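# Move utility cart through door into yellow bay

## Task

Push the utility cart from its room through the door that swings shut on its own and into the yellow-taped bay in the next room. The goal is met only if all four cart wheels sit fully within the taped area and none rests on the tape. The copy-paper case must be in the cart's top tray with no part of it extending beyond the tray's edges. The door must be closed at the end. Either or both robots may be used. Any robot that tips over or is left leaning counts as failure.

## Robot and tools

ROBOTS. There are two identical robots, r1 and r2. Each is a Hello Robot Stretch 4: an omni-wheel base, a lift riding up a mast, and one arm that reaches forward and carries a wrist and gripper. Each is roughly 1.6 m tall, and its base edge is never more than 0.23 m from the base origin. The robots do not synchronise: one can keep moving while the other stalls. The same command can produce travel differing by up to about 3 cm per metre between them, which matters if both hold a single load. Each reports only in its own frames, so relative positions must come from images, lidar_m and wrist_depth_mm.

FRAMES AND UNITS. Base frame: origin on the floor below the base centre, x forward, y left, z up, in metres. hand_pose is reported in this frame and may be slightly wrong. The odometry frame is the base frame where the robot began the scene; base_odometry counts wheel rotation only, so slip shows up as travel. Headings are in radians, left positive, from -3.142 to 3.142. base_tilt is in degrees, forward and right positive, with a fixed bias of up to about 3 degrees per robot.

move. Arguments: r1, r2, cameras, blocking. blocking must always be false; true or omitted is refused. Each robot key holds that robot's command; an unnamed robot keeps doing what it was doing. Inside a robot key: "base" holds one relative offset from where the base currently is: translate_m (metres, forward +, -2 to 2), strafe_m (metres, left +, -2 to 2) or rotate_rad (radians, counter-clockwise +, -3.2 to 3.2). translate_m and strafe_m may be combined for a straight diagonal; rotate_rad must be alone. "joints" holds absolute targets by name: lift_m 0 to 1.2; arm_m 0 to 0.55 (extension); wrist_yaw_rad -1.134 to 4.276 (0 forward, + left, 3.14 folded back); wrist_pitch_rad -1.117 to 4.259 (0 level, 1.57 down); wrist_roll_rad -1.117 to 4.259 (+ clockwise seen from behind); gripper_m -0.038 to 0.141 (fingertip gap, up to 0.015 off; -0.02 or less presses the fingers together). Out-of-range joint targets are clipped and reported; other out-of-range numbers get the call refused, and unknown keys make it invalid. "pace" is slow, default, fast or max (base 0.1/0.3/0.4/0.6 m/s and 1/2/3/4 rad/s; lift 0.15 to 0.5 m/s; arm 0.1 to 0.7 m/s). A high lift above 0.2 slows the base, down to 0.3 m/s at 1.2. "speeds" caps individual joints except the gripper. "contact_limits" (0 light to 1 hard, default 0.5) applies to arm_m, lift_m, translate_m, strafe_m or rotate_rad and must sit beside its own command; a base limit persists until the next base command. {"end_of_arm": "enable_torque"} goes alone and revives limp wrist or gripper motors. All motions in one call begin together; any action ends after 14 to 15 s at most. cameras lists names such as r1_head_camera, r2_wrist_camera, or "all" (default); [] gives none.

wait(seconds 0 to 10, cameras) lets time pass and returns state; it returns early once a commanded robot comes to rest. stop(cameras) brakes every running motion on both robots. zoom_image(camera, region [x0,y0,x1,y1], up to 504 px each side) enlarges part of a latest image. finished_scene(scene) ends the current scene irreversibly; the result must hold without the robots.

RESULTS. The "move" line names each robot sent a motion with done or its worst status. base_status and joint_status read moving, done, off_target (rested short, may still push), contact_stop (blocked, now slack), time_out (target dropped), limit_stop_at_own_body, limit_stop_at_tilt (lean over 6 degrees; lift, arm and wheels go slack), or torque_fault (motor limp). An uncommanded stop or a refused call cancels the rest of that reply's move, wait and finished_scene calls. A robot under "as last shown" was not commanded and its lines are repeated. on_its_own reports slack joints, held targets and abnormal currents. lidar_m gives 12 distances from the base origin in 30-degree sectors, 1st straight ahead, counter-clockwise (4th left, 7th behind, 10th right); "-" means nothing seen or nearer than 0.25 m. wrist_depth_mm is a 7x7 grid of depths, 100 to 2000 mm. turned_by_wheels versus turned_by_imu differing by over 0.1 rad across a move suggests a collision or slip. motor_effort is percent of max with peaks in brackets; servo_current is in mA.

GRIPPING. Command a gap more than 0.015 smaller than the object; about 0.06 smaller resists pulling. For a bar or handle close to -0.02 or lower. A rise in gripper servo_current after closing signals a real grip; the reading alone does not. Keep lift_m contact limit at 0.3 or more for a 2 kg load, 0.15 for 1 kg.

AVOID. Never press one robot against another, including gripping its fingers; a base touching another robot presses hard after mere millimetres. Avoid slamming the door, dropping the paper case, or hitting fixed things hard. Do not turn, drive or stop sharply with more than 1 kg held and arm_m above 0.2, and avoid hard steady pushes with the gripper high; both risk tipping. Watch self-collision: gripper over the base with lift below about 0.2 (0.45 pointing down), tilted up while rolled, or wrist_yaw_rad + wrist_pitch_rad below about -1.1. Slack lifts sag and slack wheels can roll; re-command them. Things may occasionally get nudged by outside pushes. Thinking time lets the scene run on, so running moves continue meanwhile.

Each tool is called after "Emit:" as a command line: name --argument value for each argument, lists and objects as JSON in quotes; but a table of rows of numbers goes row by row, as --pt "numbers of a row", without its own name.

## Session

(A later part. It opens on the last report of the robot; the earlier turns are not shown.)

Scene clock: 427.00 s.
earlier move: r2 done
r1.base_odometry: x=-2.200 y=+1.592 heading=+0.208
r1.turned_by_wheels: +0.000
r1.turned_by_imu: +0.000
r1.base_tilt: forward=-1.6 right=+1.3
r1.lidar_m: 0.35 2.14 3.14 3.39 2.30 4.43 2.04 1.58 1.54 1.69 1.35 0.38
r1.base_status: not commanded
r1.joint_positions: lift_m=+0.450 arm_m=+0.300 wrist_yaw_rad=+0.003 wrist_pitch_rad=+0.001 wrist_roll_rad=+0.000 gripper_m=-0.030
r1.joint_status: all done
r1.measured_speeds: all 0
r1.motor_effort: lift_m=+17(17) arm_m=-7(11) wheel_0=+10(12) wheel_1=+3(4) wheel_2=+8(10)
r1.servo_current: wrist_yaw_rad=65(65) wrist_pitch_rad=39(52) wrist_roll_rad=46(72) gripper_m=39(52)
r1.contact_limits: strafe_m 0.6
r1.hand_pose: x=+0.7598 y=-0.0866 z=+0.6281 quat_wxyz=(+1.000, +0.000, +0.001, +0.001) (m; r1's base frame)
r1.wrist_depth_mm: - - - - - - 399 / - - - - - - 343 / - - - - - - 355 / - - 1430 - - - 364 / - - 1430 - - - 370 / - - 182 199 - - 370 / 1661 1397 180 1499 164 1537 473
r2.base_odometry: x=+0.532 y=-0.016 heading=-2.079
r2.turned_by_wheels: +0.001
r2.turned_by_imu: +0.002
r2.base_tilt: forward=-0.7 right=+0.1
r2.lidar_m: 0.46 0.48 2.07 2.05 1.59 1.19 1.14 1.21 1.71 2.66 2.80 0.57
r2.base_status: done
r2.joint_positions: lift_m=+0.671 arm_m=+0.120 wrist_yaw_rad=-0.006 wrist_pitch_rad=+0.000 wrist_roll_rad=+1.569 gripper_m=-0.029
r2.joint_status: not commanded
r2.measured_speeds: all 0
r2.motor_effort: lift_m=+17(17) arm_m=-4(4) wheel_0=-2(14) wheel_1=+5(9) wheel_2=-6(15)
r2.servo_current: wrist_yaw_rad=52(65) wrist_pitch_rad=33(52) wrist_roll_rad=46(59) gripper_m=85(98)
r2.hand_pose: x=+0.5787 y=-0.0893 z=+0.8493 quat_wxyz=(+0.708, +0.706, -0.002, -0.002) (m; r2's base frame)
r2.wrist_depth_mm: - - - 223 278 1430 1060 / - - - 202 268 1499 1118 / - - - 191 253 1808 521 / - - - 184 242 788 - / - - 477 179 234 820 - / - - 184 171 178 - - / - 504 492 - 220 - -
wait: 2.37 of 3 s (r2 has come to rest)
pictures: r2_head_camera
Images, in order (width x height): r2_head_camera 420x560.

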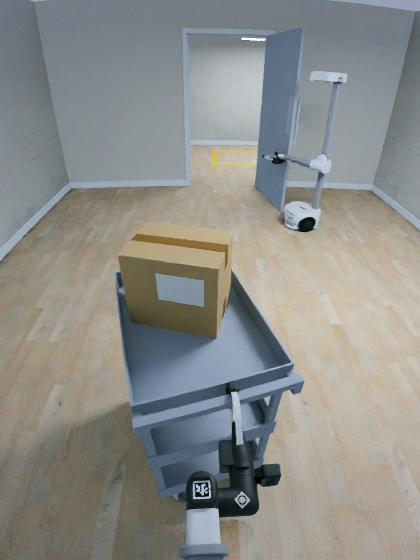

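Emit:
move --r2 '{"base":{"strafe_m":0.22,"translate_m":0.2},"pace":"slow"}' --blocking false --cameras '[]'

Emit:
wait --seconds 5 --cameras '["r2_head_camera"]'

Scene clock: 436.03 s.
move: r2 moving
r1: as last shown
r1.turned_by_imu: -0.001
r1.lidar_m: 0.34 2.15 3.16 3.40 2.30 4.43 2.06 1.59 1.56 1.68 1.37 0.35
r1.motor_effort: lift_m=+17(17) arm_m=-7(7) wheel_0=+9(10) wheel_1=+3(4) wheel_2=+8(8)
r1.servo_current: wrist_yaw_rad=46(59) wrist_pitch_rad=39(46) wrist_roll_rad=46(65) gripper_m=46(46)
r1.contact_limits: strafe_m 0.6
r1.wrist_depth_mm: - - - - - - 397 / - - - - - - 342 / - - - - - - 355 / - - 1430 - - - 364 / - - 1430 - - - 370 / - - 183 200 - - 370 / 1661 1464 179 1464 164 1499 473
r2.base_odometry: x=+0.536 y=-0.028 heading=-2.080
r2.turned_by_wheels: -0.001
r2.turned_by_imu: +0.000
r2.base_tilt: forward=-0.7 right=+0.1
r2.lidar_m: 0.45 0.49 2.08 2.03 1.62 1.21 1.15 1.23 1.68 2.69 2.83 0.57
r2.base_status: translate_m moving; strafe_m moving
r2.joint_positions: lift_m=+0.671 arm_m=+0.120 wrist_yaw_rad=-0.006 wrist_pitch_rad=+0.000 wrist_roll_rad=+1.569 gripper_m=-0.029
r2.joint_status: not commanded
r2.measured_speeds: translate_m=+0.034 strafe_m=+0.037 rotate_rad=+0.003 lift_m=+0.000 arm_m=+0.000 wrist_yaw_rad=+0.000 wrist_pitch_rad=+0.000 wrist_roll_rad=+0.000
r2.motor_effort: lift_m=+17(17) arm_m=-3(4) wheel_0=-7(9) wheel_1=+8(10) wheel_2=-14(15)
r2.servo_current: wrist_yaw_rad=46(65) wrist_pitch_rad=39(46) wrist_roll_rad=46(52) gripper_m=91(98)
r2.hand_pose: x=+0.5787 y=-0.0893 z=+0.8493 quat_wxyz=(+0.708, +0.706, -0.002, -0.002) (m; r2's base frame)
r2.wrist_depth_mm: - - - 212 281 1397 1060 / - - - 202 267 1499 1138 / - - - 194 255 1756 517 / - - - 183 244 820 - / - - 484 178 235 820 - / - - 185 170 178 - - / - 500 492 - 219 - -
pictures: none
No camera images: "cameras" was empty.

Scene clock: 439.77 s.
earlier move: r2 done
r1.base_odometry: x=-2.200 y=+1.592 heading=+0.208
r1.turned_by_wheels: +0.000
r1.turned_by_imu: +0.000
r1.base_tilt: forward=-1.6 right=+1.3
r1.lidar_m: 0.35 2.15 3.15 2.60 2.30 4.45 2.05 1.58 1.57 1.69 1.37 0.38
r1.base_status: not commanded
r1.joint_positions: lift_m=+0.450 arm_m=+0.300 wrist_yaw_rad=+0.003 wrist_pitch_rad=+0.001 wrist_roll_rad=+0.000 gripper_m=-0.030
r1.joint_status: not commanded
r1.measured_speeds: all 0
r1.motor_effort: lift_m=+16(17) arm_m=-7(7) wheel_0=+9(10) wheel_1=+3(4) wheel_2=+8(8)
r1.servo_current: wrist_yaw_rad=59(72) wrist_pitch_rad=46(52) wrist_roll_rad=52(65) gripper_m=46(52)
r1.contact_limits: strafe_m 0.6
r1.hand_pose: x=+0.7598 y=-0.0866 z=+0.6281 quat_wxyz=(+1.000, +0.000, +0.001, +0.001) (m; r1's base frame)
r1.wrist_depth_mm: - - - - - - 399 / - - - - - - 343 / - - - - - - 353 / - - 1397 - - - 366 / - - 1430 - - - 370 / - - 183 199 - - 373 / 1618 1397 179 1499 165 1537 473
r2.base_odometry: x=+0.627 y=-0.298 heading=-2.079
r2.turned_by_wheels: +0.001
r2.turned_by_imu: +0.002
r2.base_tilt: forward=-0.7 right=+0.0
r2.lidar_m: 0.46 0.46 1.89 1.80 1.87 1.39 1.34 1.41 1.98 2.90 3.04 0.52
r2.base_status: done
r2.joint_positions: lift_m=+0.671 arm_m=+0.120 wrist_yaw_rad=-0.002 wrist_pitch_rad=+0.000 wrist_roll_rad=+1.569 gripper_m=-0.029
r2.joint_status: not commanded
r2.measured_speeds: all 0
r2.motor_effort: lift_m=+17(17) arm_m=-3(4) wheel_0=-2(9) wheel_1=+5(10) wheel_2=-7(15)
r2.servo_current: wrist_yaw_rad=52(65) wrist_pitch_rad=46(52) wrist_roll_rad=39(65) gripper_m=98(104)
r2.hand_pose: x=+0.5791 y=-0.0880 z=+0.8493 quat_wxyz=(+0.708, +0.706, -0.001, -0.001) (m; r2's base frame)
r2.wrist_depth_mm: - - - 224 - 1756 1182 / - - - 211 282 291 290 / - - - 200 264 1808 1205 / - - - 190 251 1756 - / - - 530 180 236 820 - / - 462 184 171 177 798 - / - 480 477 - 216 - -
wait: 3.73 of 5 s (r2 has come to rest)
pictures: r2_head_camera
Images, in order (width x height): r2_head_camera 420x560.

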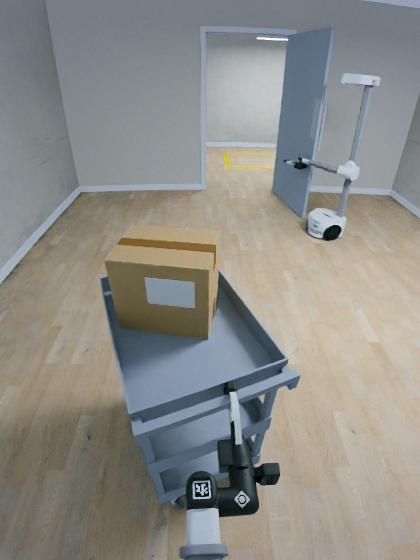

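Emit:
wait --seconds 0 --cameras '["r2_head_camera"]'

Emit:
move --r2 '{"base":{"strafe_m":0.15}}' --blocking false --cameras '[]'

Emit:
wait --seconds 2 --cameras '["r2_head_camera"]'

Emit:
wait --seconds 1 --cameras '["r2_head_camera"]'

Scene clock: 458.87 s.
r1.base_odometry: x=-2.200 y=+1.592 heading=+0.208
r1.turned_by_wheels: +0.000
r1.turned_by_imu: -0.001
r1.base_tilt: forward=-1.6 right=+1.3
r1.lidar_m: 0.34 2.16 3.15 2.58 2.29 4.43 2.04 1.61 1.57 1.66 1.35 0.36
r1.base_status: not commanded
r1.joint_positions: lift_m=+0.450 arm_m=+0.300 wrist_yaw_rad=+0.003 wrist_pitch_rad=+0.001 wrist_roll_rad=+0.000 gripper_m=-0.030
r1.joint_status: not commanded
r1.measured_speeds: all 0
r1.motor_effort: lift_m=+16(17) arm_m=-7(7) wheel_0=+9(10) wheel_1=+3(4) wheel_2=+8(8)
r1.servo_current: wrist_yaw_rad=52(72) wrist_pitch_rad=33(52) wrist_roll_rad=52(65) gripper_m=46(52)
r1.contact_limits: strafe_m 0.6
r1.hand_pose: x=+0.7598 y=-0.0866 z=+0.6281 quat_wxyz=(+1.000, +0.000, +0.001, +0.001) (m; r1's base frame)
r1.wrist_depth_mm: - - - - - - 397 / - - - - - - 342 / - - - - - - 353 / - - 1430 - - - 366 / - - 1430 - - - 370 / - - 183 200 - - 375 / 1661 1430 179 1499 164 1499 477
r2.base_odometry: x=+0.627 y=-0.298 heading=-2.079
r2.turned_by_wheels: +0.000
r2.turned_by_imu: +0.003
r2.base_tilt: forward=-0.7 right=+0.0
r2.lidar_m: 0.44 0.45 1.86 1.80 1.83 1.40 1.33 1.39 1.99 2.91 3.05 0.54
r2.base_status: done
r2.joint_positions: lift_m=+0.671 arm_m=+0.120 wrist_yaw_rad=-0.002 wrist_pitch_rad=+0.000 wrist_roll_rad=+1.569 gripper_m=-0.029
r2.joint_status: not commanded
r2.measured_speeds: all 0
r2.motor_effort: lift_m=+17(17) arm_m=-3(4) wheel_0=-2(9) wheel_1=+6(10) wheel_2=-7(15)
r2.servo_current: wrist_yaw_rad=52(65) wrist_pitch_rad=39(52) wrist_roll_rad=46(65) gripper_m=98(104)
r2.hand_pose: x=+0.5791 y=-0.0880 z=+0.8493 quat_wxyz=(+0.708, +0.706, -0.001, -0.001) (m; r2's base frame)
r2.wrist_depth_mm: - - - 224 - 1708 1205 / - - - 212 282 290 290 / - - - 200 264 1756 1205 / - - - 190 250 1756 - / - - 530 181 236 820 - / - 466 184 171 177 798 - / - 484 477 - 218 - -
pictures: r2_head_camera
Images, in order (width x height): r2_head_camera 420x560.

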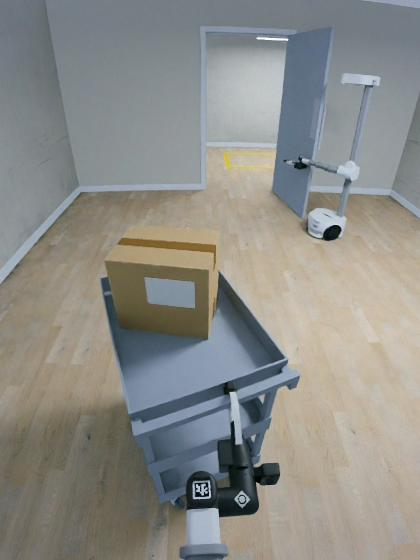

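Scene clock: 459.37 s.
move: r2 moving
r1: as last shown
r1.turned_by_imu: +0.000
r1.lidar_m: 0.35 2.12 3.16 2.61 2.30 4.43 2.03 1.61 1.55 1.68 1.36 0.35
r1.servo_current: wrist_yaw_rad=65(65) wrist_pitch_rad=46(46) wrist_roll_rad=46(59) gripper_m=39(46)
r1.contact_limits: strafe_m 0.6
r1.wrist_depth_mm: - - - - - - 399 / - - - - - - 342 / - - - - - - 353 / - - 1430 - - - 366 / - - 1430 - - - 370 / - - 183 200 - - 370 / 1661 1464 179 1499 164 1537 473
r2.base_odometry: x=+0.658 y=-0.315 heading=-2.080
r2.turned_by_wheels: +0.000
r2.turned_by_imu: -0.001
r2.base_tilt: forward=-0.7 right=+0.1
r2.lidar_m: 0.45 0.46 1.80 1.77 1.84 1.40 1.33 1.40 1.96 2.94 3.09 0.57
r2.base_status: strafe_m moving
r2.joint_positions: lift_m=+0.671 arm_m=+0.120 wrist_yaw_rad=-0.006 wrist_pitch_rad=+0.000 wrist_roll_rad=+1.569 gripper_m=-0.029
r2.joint_status: not commanded
r2.measured_speeds: translate_m=-0.001 strafe_m=+0.139 rotate_rad=+0.003 lift_m=+0.000 arm_m=+0.000 wrist_yaw_rad=-0.008 wrist_pitch_rad=+0.000 wrist_roll_rad=+0.000
r2.motor_effort: lift_m=+17(17) arm_m=-3(4) wheel_0=-15(18) wheel_1=+10(12) wheel_2=-1(5)
r2.servo_current: wrist_yaw_rad=52(59) wrist_pitch_rad=46(46) wrist_roll_rad=52(59) gripper_m=91(91)
r2.hand_pose: x=+0.5788 y=-0.0892 z=+0.8493 quat_wxyz=(+0.708, +0.706, -0.002, -0.002) (m; r2's base frame)
r2.wrist_depth_mm: - - - 226 - 1576 1138 / - - - 213 283 296 296 / - - - 200 264 1708 1138 / - - - 189 247 1756 - / - - 525 180 235 831 - / - - 184 169 179 - - / - 480 473 - 216 - -
pictures: none
No camera images: "cameras" was empty.

Scene clock: 460.60 s.
earlier move: r2 done
r1.base_odometry: x=-2.200 y=+1.592 heading=+0.208
r1.turned_by_wheels: +0.000
r1.turned_by_imu: +0.000
r1.base_tilt: forward=-1.6 right=+1.2
r1.lidar_m: 0.35 2.16 3.17 2.51 2.31 4.42 2.04 1.59 1.55 1.68 1.35 0.37
r1.base_status: not commanded
r1.joint_positions: lift_m=+0.450 arm_m=+0.300 wrist_yaw_rad=+0.003 wrist_pitch_rad=+0.001 wrist_roll_rad=+0.000 gripper_m=-0.030
r1.joint_status: not commanded
r1.measured_speeds: all 0
r1.motor_effort: lift_m=+17(17) arm_m=-7(7) wheel_0=+9(10) wheel_1=+3(4) wheel_2=+8(8)
r1.servo_current: wrist_yaw_rad=59(65) wrist_pitch_rad=39(52) wrist_roll_rad=59(59) gripper_m=46(52)
r1.contact_limits: strafe_m 0.6
r1.hand_pose: x=+0.7598 y=-0.0866 z=+0.6281 quat_wxyz=(+1.000, +0.000, +0.001, +0.001) (m; r1's base frame)
r1.wrist_depth_mm: - - - - - - 399 / - - - - - - 343 / - - - - - - 353 / - - 1430 - - - 364 / - - 1430 - - - 368 / - - 183 199 - - 373 / 1661 1430 179 1464 164 1464 469
r2.base_odometry: x=+0.757 y=-0.371 heading=-2.080
r2.turned_by_wheels: +0.000
r2.turned_by_imu: +0.001
r2.base_tilt: forward=-0.7 right=+0.1
r2.lidar_m: 0.47 0.48 1.72 1.65 1.76 1.40 1.35 1.41 1.99 3.06 3.22 0.56
r2.base_status: done
r2.joint_positions: lift_m=+0.671 arm_m=+0.120 wrist_yaw_rad=+0.001 wrist_pitch_rad=+0.000 wrist_roll_rad=+1.569 gripper_m=-0.029
r2.joint_status: not commanded
r2.measured_speeds: all 0
r2.motor_effort: lift_m=+17(17) arm_m=-3(4) wheel_0=-2(20) wheel_1=+2(12) wheel_2=+0(5)
r2.servo_current: wrist_yaw_rad=52(65) wrist_pitch_rad=39(46) wrist_roll_rad=46(59) gripper_m=98(98)
r2.hand_pose: x=+0.5794 y=-0.0872 z=+0.8493 quat_wxyz=(+0.708, +0.706, +0.000, +0.000) (m; r2's base frame)
r2.wrist_depth_mm: - - - 193 258 262 262 / - - - 190 251 1661 1205 / - - - 184 244 1708 - / - - 585 180 238 809 - / - - 466 176 233 820 - / - - 186 171 179 - - / - - 530 - 222 - -
wait: 1.23 of 2 s (r2 has come to rest)
pictures: r2_head_camera
Images, in order (width x height): r2_head_camera 420x560.

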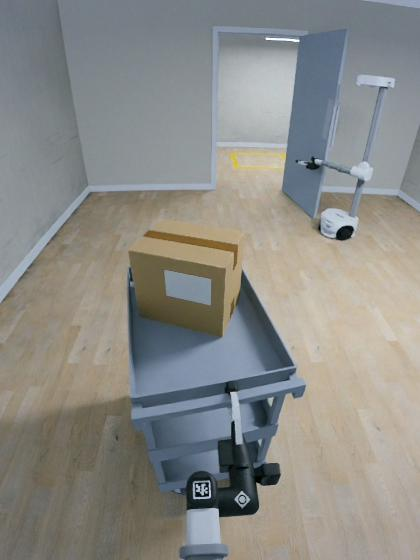

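Scene clock: 461.60 s.
r1.base_odometry: x=-2.200 y=+1.592 heading=+0.208
r1.turned_by_wheels: +0.000
r1.turned_by_imu: +0.000
r1.base_tilt: forward=-1.6 right=+1.3
r1.lidar_m: 0.33 2.15 3.16 2.50 2.31 4.43 2.04 1.60 1.57 1.67 1.36 0.38
r1.base_status: not commanded
r1.joint_positions: lift_m=+0.450 arm_m=+0.300 wrist_yaw_rad=+0.003 wrist_pitch_rad=+0.001 wrist_roll_rad=+0.000 gripper_m=-0.030
r1.joint_status: not commanded
r1.measured_speeds: all 0
r1.motor_effort: lift_m=+17(17) arm_m=-6(7) wheel_0=+10(10) wheel_1=+3(4) wheel_2=+8(8)
r1.servo_current: wrist_yaw_rad=39(65) wrist_pitch_rad=39(52) wrist_roll_rad=33(59) gripper_m=33(52)
r1.contact_limits: strafe_m 0.6
r1.hand_pose: x=+0.7598 y=-0.0866 z=+0.6281 quat_wxyz=(+1.000, +0.000, +0.001, +0.001) (m; r1's base frame)
r1.wrist_depth_mm: - - - - - - 399 / - - - - - - 345 / - - - - - - 353 / - - 1464 - - - 364 / - - 1464 - - - 370 / - - 183 200 - - 368 / 1661 1464 180 1499 164 1464 477
r2.base_odometry: x=+0.757 y=-0.371 heading=-2.080
r2.turned_by_wheels: +0.000
r2.turned_by_imu: +0.000
r2.base_tilt: forward=-0.7 right=+0.1
r2.lidar_m: 0.46 0.50 1.72 1.62 1.80 1.39 1.32 1.39 1.97 3.07 3.23 0.54
r2.base_status: done
r2.joint_positions: lift_m=+0.671 arm_m=+0.120 wrist_yaw_rad=+0.001 wrist_pitch_rad=+0.000 wrist_roll_rad=+1.569 gripper_m=-0.029
r2.joint_status: not commanded
r2.measured_speeds: all 0
r2.motor_effort: lift_m=+17(17) arm_m=-3(4) wheel_0=-2(20) wheel_1=+2(12) wheel_2=-1(5)
r2.servo_current: wrist_yaw_rad=46(65) wrist_pitch_rad=39(46) wrist_roll_rad=52(59) gripper_m=91(98)
r2.hand_pose: x=+0.5794 y=-0.0872 z=+0.8493 quat_wxyz=(+0.708, +0.706, +0.000, +0.000) (m; r2's base frame)
r2.wrist_depth_mm: - - - 193 257 262 263 / - - - 189 252 1618 1205 / - - - 184 243 1756 - / - - 591 180 237 809 - / - - 469 176 232 820 - / - - 186 171 178 - - / - - 530 - 222 - -
wait: 1.00 s; at rest by 0.27 s
pictures: r2_head_camera
Images, in order (width x height): r2_head_camera 420x560.

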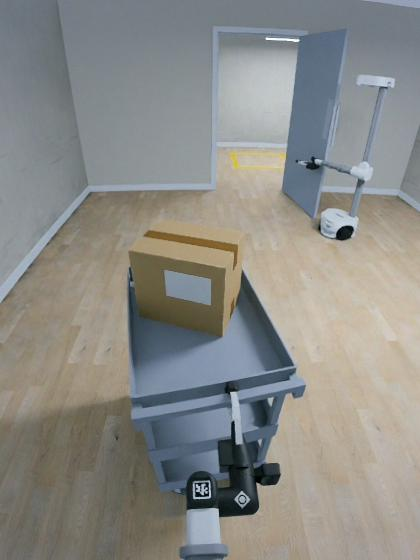

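Emit:
move --r2 '{"base":{"strafe_m":0.32}}' --blocking false --cameras '[]'

Emit:
wait --seconds 2.5 --cameras '["r2_head_camera"]'

Scene clock: 470.97 s.
move: r2 moving
r1: as last shown
r1.turned_by_imu: -0.001
r1.lidar_m: 0.35 2.12 3.16 2.48 2.29 4.42 2.04 1.61 1.56 1.68 1.37 0.37
r1.motor_effort: lift_m=+16(17) arm_m=-7(7) wheel_0=+9(10) wheel_1=+3(3) wheel_2=+8(8)
r1.servo_current: wrist_yaw_rad=59(65) wrist_pitch_rad=33(46) wrist_roll_rad=52(72) gripper_m=52(52)
r1.contact_limits: strafe_m 0.6
r1.wrist_depth_mm: - - - - - - 399 / - - - - - - 342 / - - - - - - 355 / - - 1430 - - - 366 / - - 1430 - - - 370 / - - 183 200 - - 373 / 1618 1430 179 1464 165 1499 469
r2.base_odometry: x=+0.789 y=-0.388 heading=-2.080
r2.turned_by_wheels: +0.000
r2.turned_by_imu: +0.001
r2.base_tilt: forward=-0.6 right=+0.1
r2.lidar_m: 0.49 0.49 1.67 1.61 1.75 1.38 1.35 1.41 1.96 3.07 3.24 0.56
r2.base_status: strafe_m moving
r2.joint_positions: lift_m=+0.671 arm_m=+0.120 wrist_yaw_rad=-0.002 wrist_pitch_rad=+0.000 wrist_roll_rad=+1.569 gripper_m=-0.029
r2.joint_status: not commanded
r2.measured_speeds: translate_m=-0.001 strafe_m=+0.139 rotate_rad=+0.005 lift_m=+0.000 arm_m=+0.000 wrist_yaw_rad=+0.000 wrist_pitch_rad=+0.000 wrist_roll_rad=+0.000
r2.motor_effort: lift_m=+17(17) arm_m=-3(4) wheel_0=-17(17) wheel_1=+10(11) wheel_2=+0(1)
r2.servo_current: wrist_yaw_rad=46(59) wrist_pitch_rad=39(46) wrist_roll_rad=46(46) gripper_m=91(91)
r2.hand_pose: x=+0.5791 y=-0.0880 z=+0.8493 quat_wxyz=(+0.708, +0.706, -0.001, -0.001) (m; r2's base frame)
r2.wrist_depth_mm: - - - 190 252 257 257 / - - - 186 247 1708 1205 / - - - 182 242 1756 - / - - 564 179 236 809 - / - - 469 175 231 820 - / - - 186 171 179 - - / - - 539 - 223 - -
pictures: none
No camera images: "cameras" was empty.

Scene clock: 472.87 s.
earlier move: r2 done
r1.base_odometry: x=-2.200 y=+1.592 heading=+0.208
r1.turned_by_wheels: +0.000
r1.turned_by_imu: +0.000
r1.base_tilt: forward=-1.6 right=+1.3
r1.lidar_m: 0.34 2.16 3.15 2.52 2.41 4.44 2.06 1.59 1.55 1.67 1.37 0.35
r1.base_status: not commanded
r1.joint_positions: lift_m=+0.450 arm_m=+0.300 wrist_yaw_rad=+0.003 wrist_pitch_rad=+0.001 wrist_roll_rad=+0.000 gripper_m=-0.030
r1.joint_status: not commanded
r1.measured_speeds: all 0
r1.motor_effort: lift_m=+16(17) arm_m=-7(7) wheel_0=+9(11) wheel_1=+3(4) wheel_2=+8(8)
r1.servo_current: wrist_yaw_rad=39(65) wrist_pitch_rad=39(52) wrist_roll_rad=33(72) gripper_m=52(52)
r1.contact_limits: strafe_m 0.6
r1.hand_pose: x=+0.7598 y=-0.0866 z=+0.6281 quat_wxyz=(+1.000, +0.000, +0.001, +0.001) (m; r1's base frame)
r1.wrist_depth_mm: - - - - - - 397 / - - - - - - 343 / - - - - - - 355 / - - 1430 - - - 364 / - - 1430 - - - 368 / - - 182 199 - - 373 / 1708 1464 179 1499 165 1499 473
r2.base_odometry: x=+1.037 y=-0.527 heading=-2.080
r2.turned_by_wheels: +0.000
r2.turned_by_imu: +0.000
r2.base_tilt: forward=-0.7 right=+0.1
r2.lidar_m: 0.53 0.59 1.37 1.35 1.43 1.40 1.33 1.40 1.97 3.37 3.51 0.51
r2.base_status: done
r2.joint_positions: lift_m=+0.671 arm_m=+0.120 wrist_yaw_rad=+0.000 wrist_pitch_rad=+0.000 wrist_roll_rad=+1.569 gripper_m=-0.029
r2.joint_status: not commanded
r2.measured_speeds: all 0
r2.motor_effort: lift_m=+17(17) arm_m=-3(4) wheel_0=-2(19) wheel_1=+0(11) wheel_2=+0(2)
r2.servo_current: wrist_yaw_rad=39(59) wrist_pitch_rad=39(46) wrist_roll_rad=59(59) gripper_m=85(98)
r2.hand_pose: x=+0.5793 y=-0.0875 z=+0.8493 quat_wxyz=(+0.708, +0.706, +0.000, +0.000) (m; r2's base frame)
r2.wrist_depth_mm: - - - 142 196 1618 585 / - - 569 148 203 778 - / - 508 459 152 210 788 - / - - 477 158 216 - - / - - 554 164 225 - - / - - 186 170 180 - - / - - - - - 1808 496
wait: 1.90 of 2.5 s (r2 has come to rest)
pictures: r2_head_camera
Images, in order (width x height): r2_head_camera 420x560.

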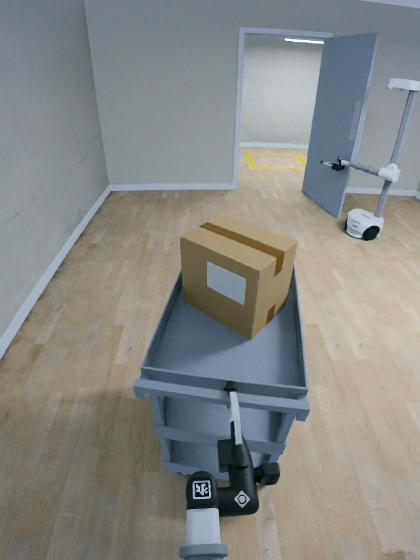

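Emit:
move --r2 '{"base":{"translate_m":0.6,"strafe_m":-0.16}}' --blocking false --cameras '[]'

Emit:
wait --seconds 4 --cameras '["r2_head_camera"]'

Scene clock: 479.03 s.
move: r2 moving
r1: as last shown
r1.base_tilt: forward=-1.6 right=+1.2
r1.lidar_m: 0.35 2.16 3.17 2.46 2.37 4.42 2.06 1.59 1.56 1.68 1.36 0.36
r1.motor_effort: lift_m=+16(17) arm_m=-7(7) wheel_0=+9(10) wheel_1=+3(4) wheel_2=+8(8)
r1.servo_current: wrist_yaw_rad=46(65) wrist_pitch_rad=39(52) wrist_roll_rad=33(65) gripper_m=39(46)
r1.contact_limits: strafe_m 0.6
r1.wrist_depth_mm: - - - - - - 399 / - - - - - - 345 / - - - - - - 351 / - - 1430 - - - 364 / - - 1430 - - - 370 / - - 183 199 - - 370 / 1618 1430 180 1499 164 1464 473
r2.base_odometry: x=+1.014 y=-0.550 heading=-2.080
r2.turned_by_wheels: +0.000
r2.turned_by_imu: +0.001
r2.base_tilt: forward=-0.7 right=+0.1
r2.lidar_m: 0.55 0.57 1.37 1.32 1.43 1.41 1.36 1.44 2.01 3.37 3.51 0.52
r2.base_status: translate_m moving; strafe_m moving
r2.joint_positions: lift_m=+0.671 arm_m=+0.120 wrist_yaw_rad=+0.000 wrist_pitch_rad=+0.000 wrist_roll_rad=+1.569 gripper_m=-0.029
r2.joint_status: not commanded
r2.measured_speeds: translate_m=+0.119 strafe_m=-0.033 rotate_rad=-0.002 lift_m=+0.000 arm_m=+0.000 wrist_yaw_rad=+0.000 wrist_pitch_rad=+0.000 wrist_roll_rad=+0.000
r2.motor_effort: lift_m=+17(17) arm_m=+4(4) wheel_0=+11(14) wheel_1=+6(7) wheel_2=-17(17)
r2.servo_current: wrist_yaw_rad=52(52) wrist_pitch_rad=39(46) wrist_roll_rad=59(59) gripper_m=85(91)
r2.hand_pose: x=+0.5792 y=-0.0875 z=+0.8493 quat_wxyz=(+0.708, +0.706, +0.000, +0.000) (m; r2's base frame)
r2.wrist_depth_mm: - - - 145 199 1661 1118 / - - 597 150 206 768 - / - - 477 153 211 798 - / - 500 469 159 218 788 - / - - 544 164 225 - - / - - 184 169 178 - - / - - - - - 1756 508
pictures: none
No camera images: "cameras" was empty.

Scene clock: 482.07 s.
earlier move: r2 done
r1.base_odometry: x=-2.200 y=+1.592 heading=+0.208
r1.turned_by_wheels: +0.000
r1.turned_by_imu: +0.000
r1.base_tilt: forward=-1.6 right=+1.3
r1.lidar_m: 0.35 2.15 3.16 2.12 2.32 4.42 2.03 1.59 1.57 1.67 1.38 0.36
r1.base_status: not commanded
r1.joint_positions: lift_m=+0.450 arm_m=+0.300 wrist_yaw_rad=+0.003 wrist_pitch_rad=+0.001 wrist_roll_rad=+0.000 gripper_m=-0.030
r1.joint_status: not commanded
r1.measured_speeds: all 0
r1.motor_effort: lift_m=+16(17) arm_m=-7(7) wheel_0=+10(10) wheel_1=+3(4) wheel_2=+8(8)
r1.servo_current: wrist_yaw_rad=52(72) wrist_pitch_rad=39(52) wrist_roll_rad=46(72) gripper_m=46(52)
r1.contact_limits: strafe_m 0.6
r1.hand_pose: x=+0.7598 y=-0.0866 z=+0.6281 quat_wxyz=(+1.000, +0.000, +0.001, +0.001) (m; r1's base frame)
r1.wrist_depth_mm: - - - - - - 397 / - - - - - - 343 / - - - - - - 353 / - - 1430 - - - 364 / - - 1464 - - - 370 / - - 183 199 - - 370 / 1618 1397 180 1499 164 1537 469
r2.base_odometry: x=+0.605 y=-0.973 heading=-2.079
r2.turned_by_wheels: +0.000
r2.turned_by_imu: +0.004
r2.base_tilt: forward=-0.7 right=+0.0
r2.lidar_m: 0.43 0.43 1.56 1.48 1.55 2.00 1.93 2.03 2.86 3.24 3.41 0.57
r2.base_status: done
r2.joint_positions: lift_m=+0.671 arm_m=+0.120 wrist_yaw_rad=+0.001 wrist_pitch_rad=+0.000 wrist_roll_rad=+1.569 gripper_m=-0.029
r2.joint_status: not commanded
r2.measured_speeds: all 0
r2.motor_effort: lift_m=+17(17) arm_m=+4(5) wheel_0=+3(18) wheel_1=+3(9) wheel_2=-1(17)
r2.servo_current: wrist_yaw_rad=46(59) wrist_pitch_rad=39(46) wrist_roll_rad=46(59) gripper_m=85(91)
r2.hand_pose: x=+0.5794 y=-0.0871 z=+0.8493 quat_wxyz=(+0.708, +0.706, +0.000, +0.000) (m; r2's base frame)
r2.wrist_depth_mm: - - - 232 - 1708 1182 / - - - 218 290 297 294 / - - - 204 267 1756 1182 / - - - 193 253 1808 - / - - 559 182 237 820 - / - 455 185 171 177 798 - / - 477 466 - 216 - -
wait: 3.03 of 4 s (r2 has come to rest)
pictures: r2_head_camera
Images, in order (width x height): r2_head_camera 420x560.

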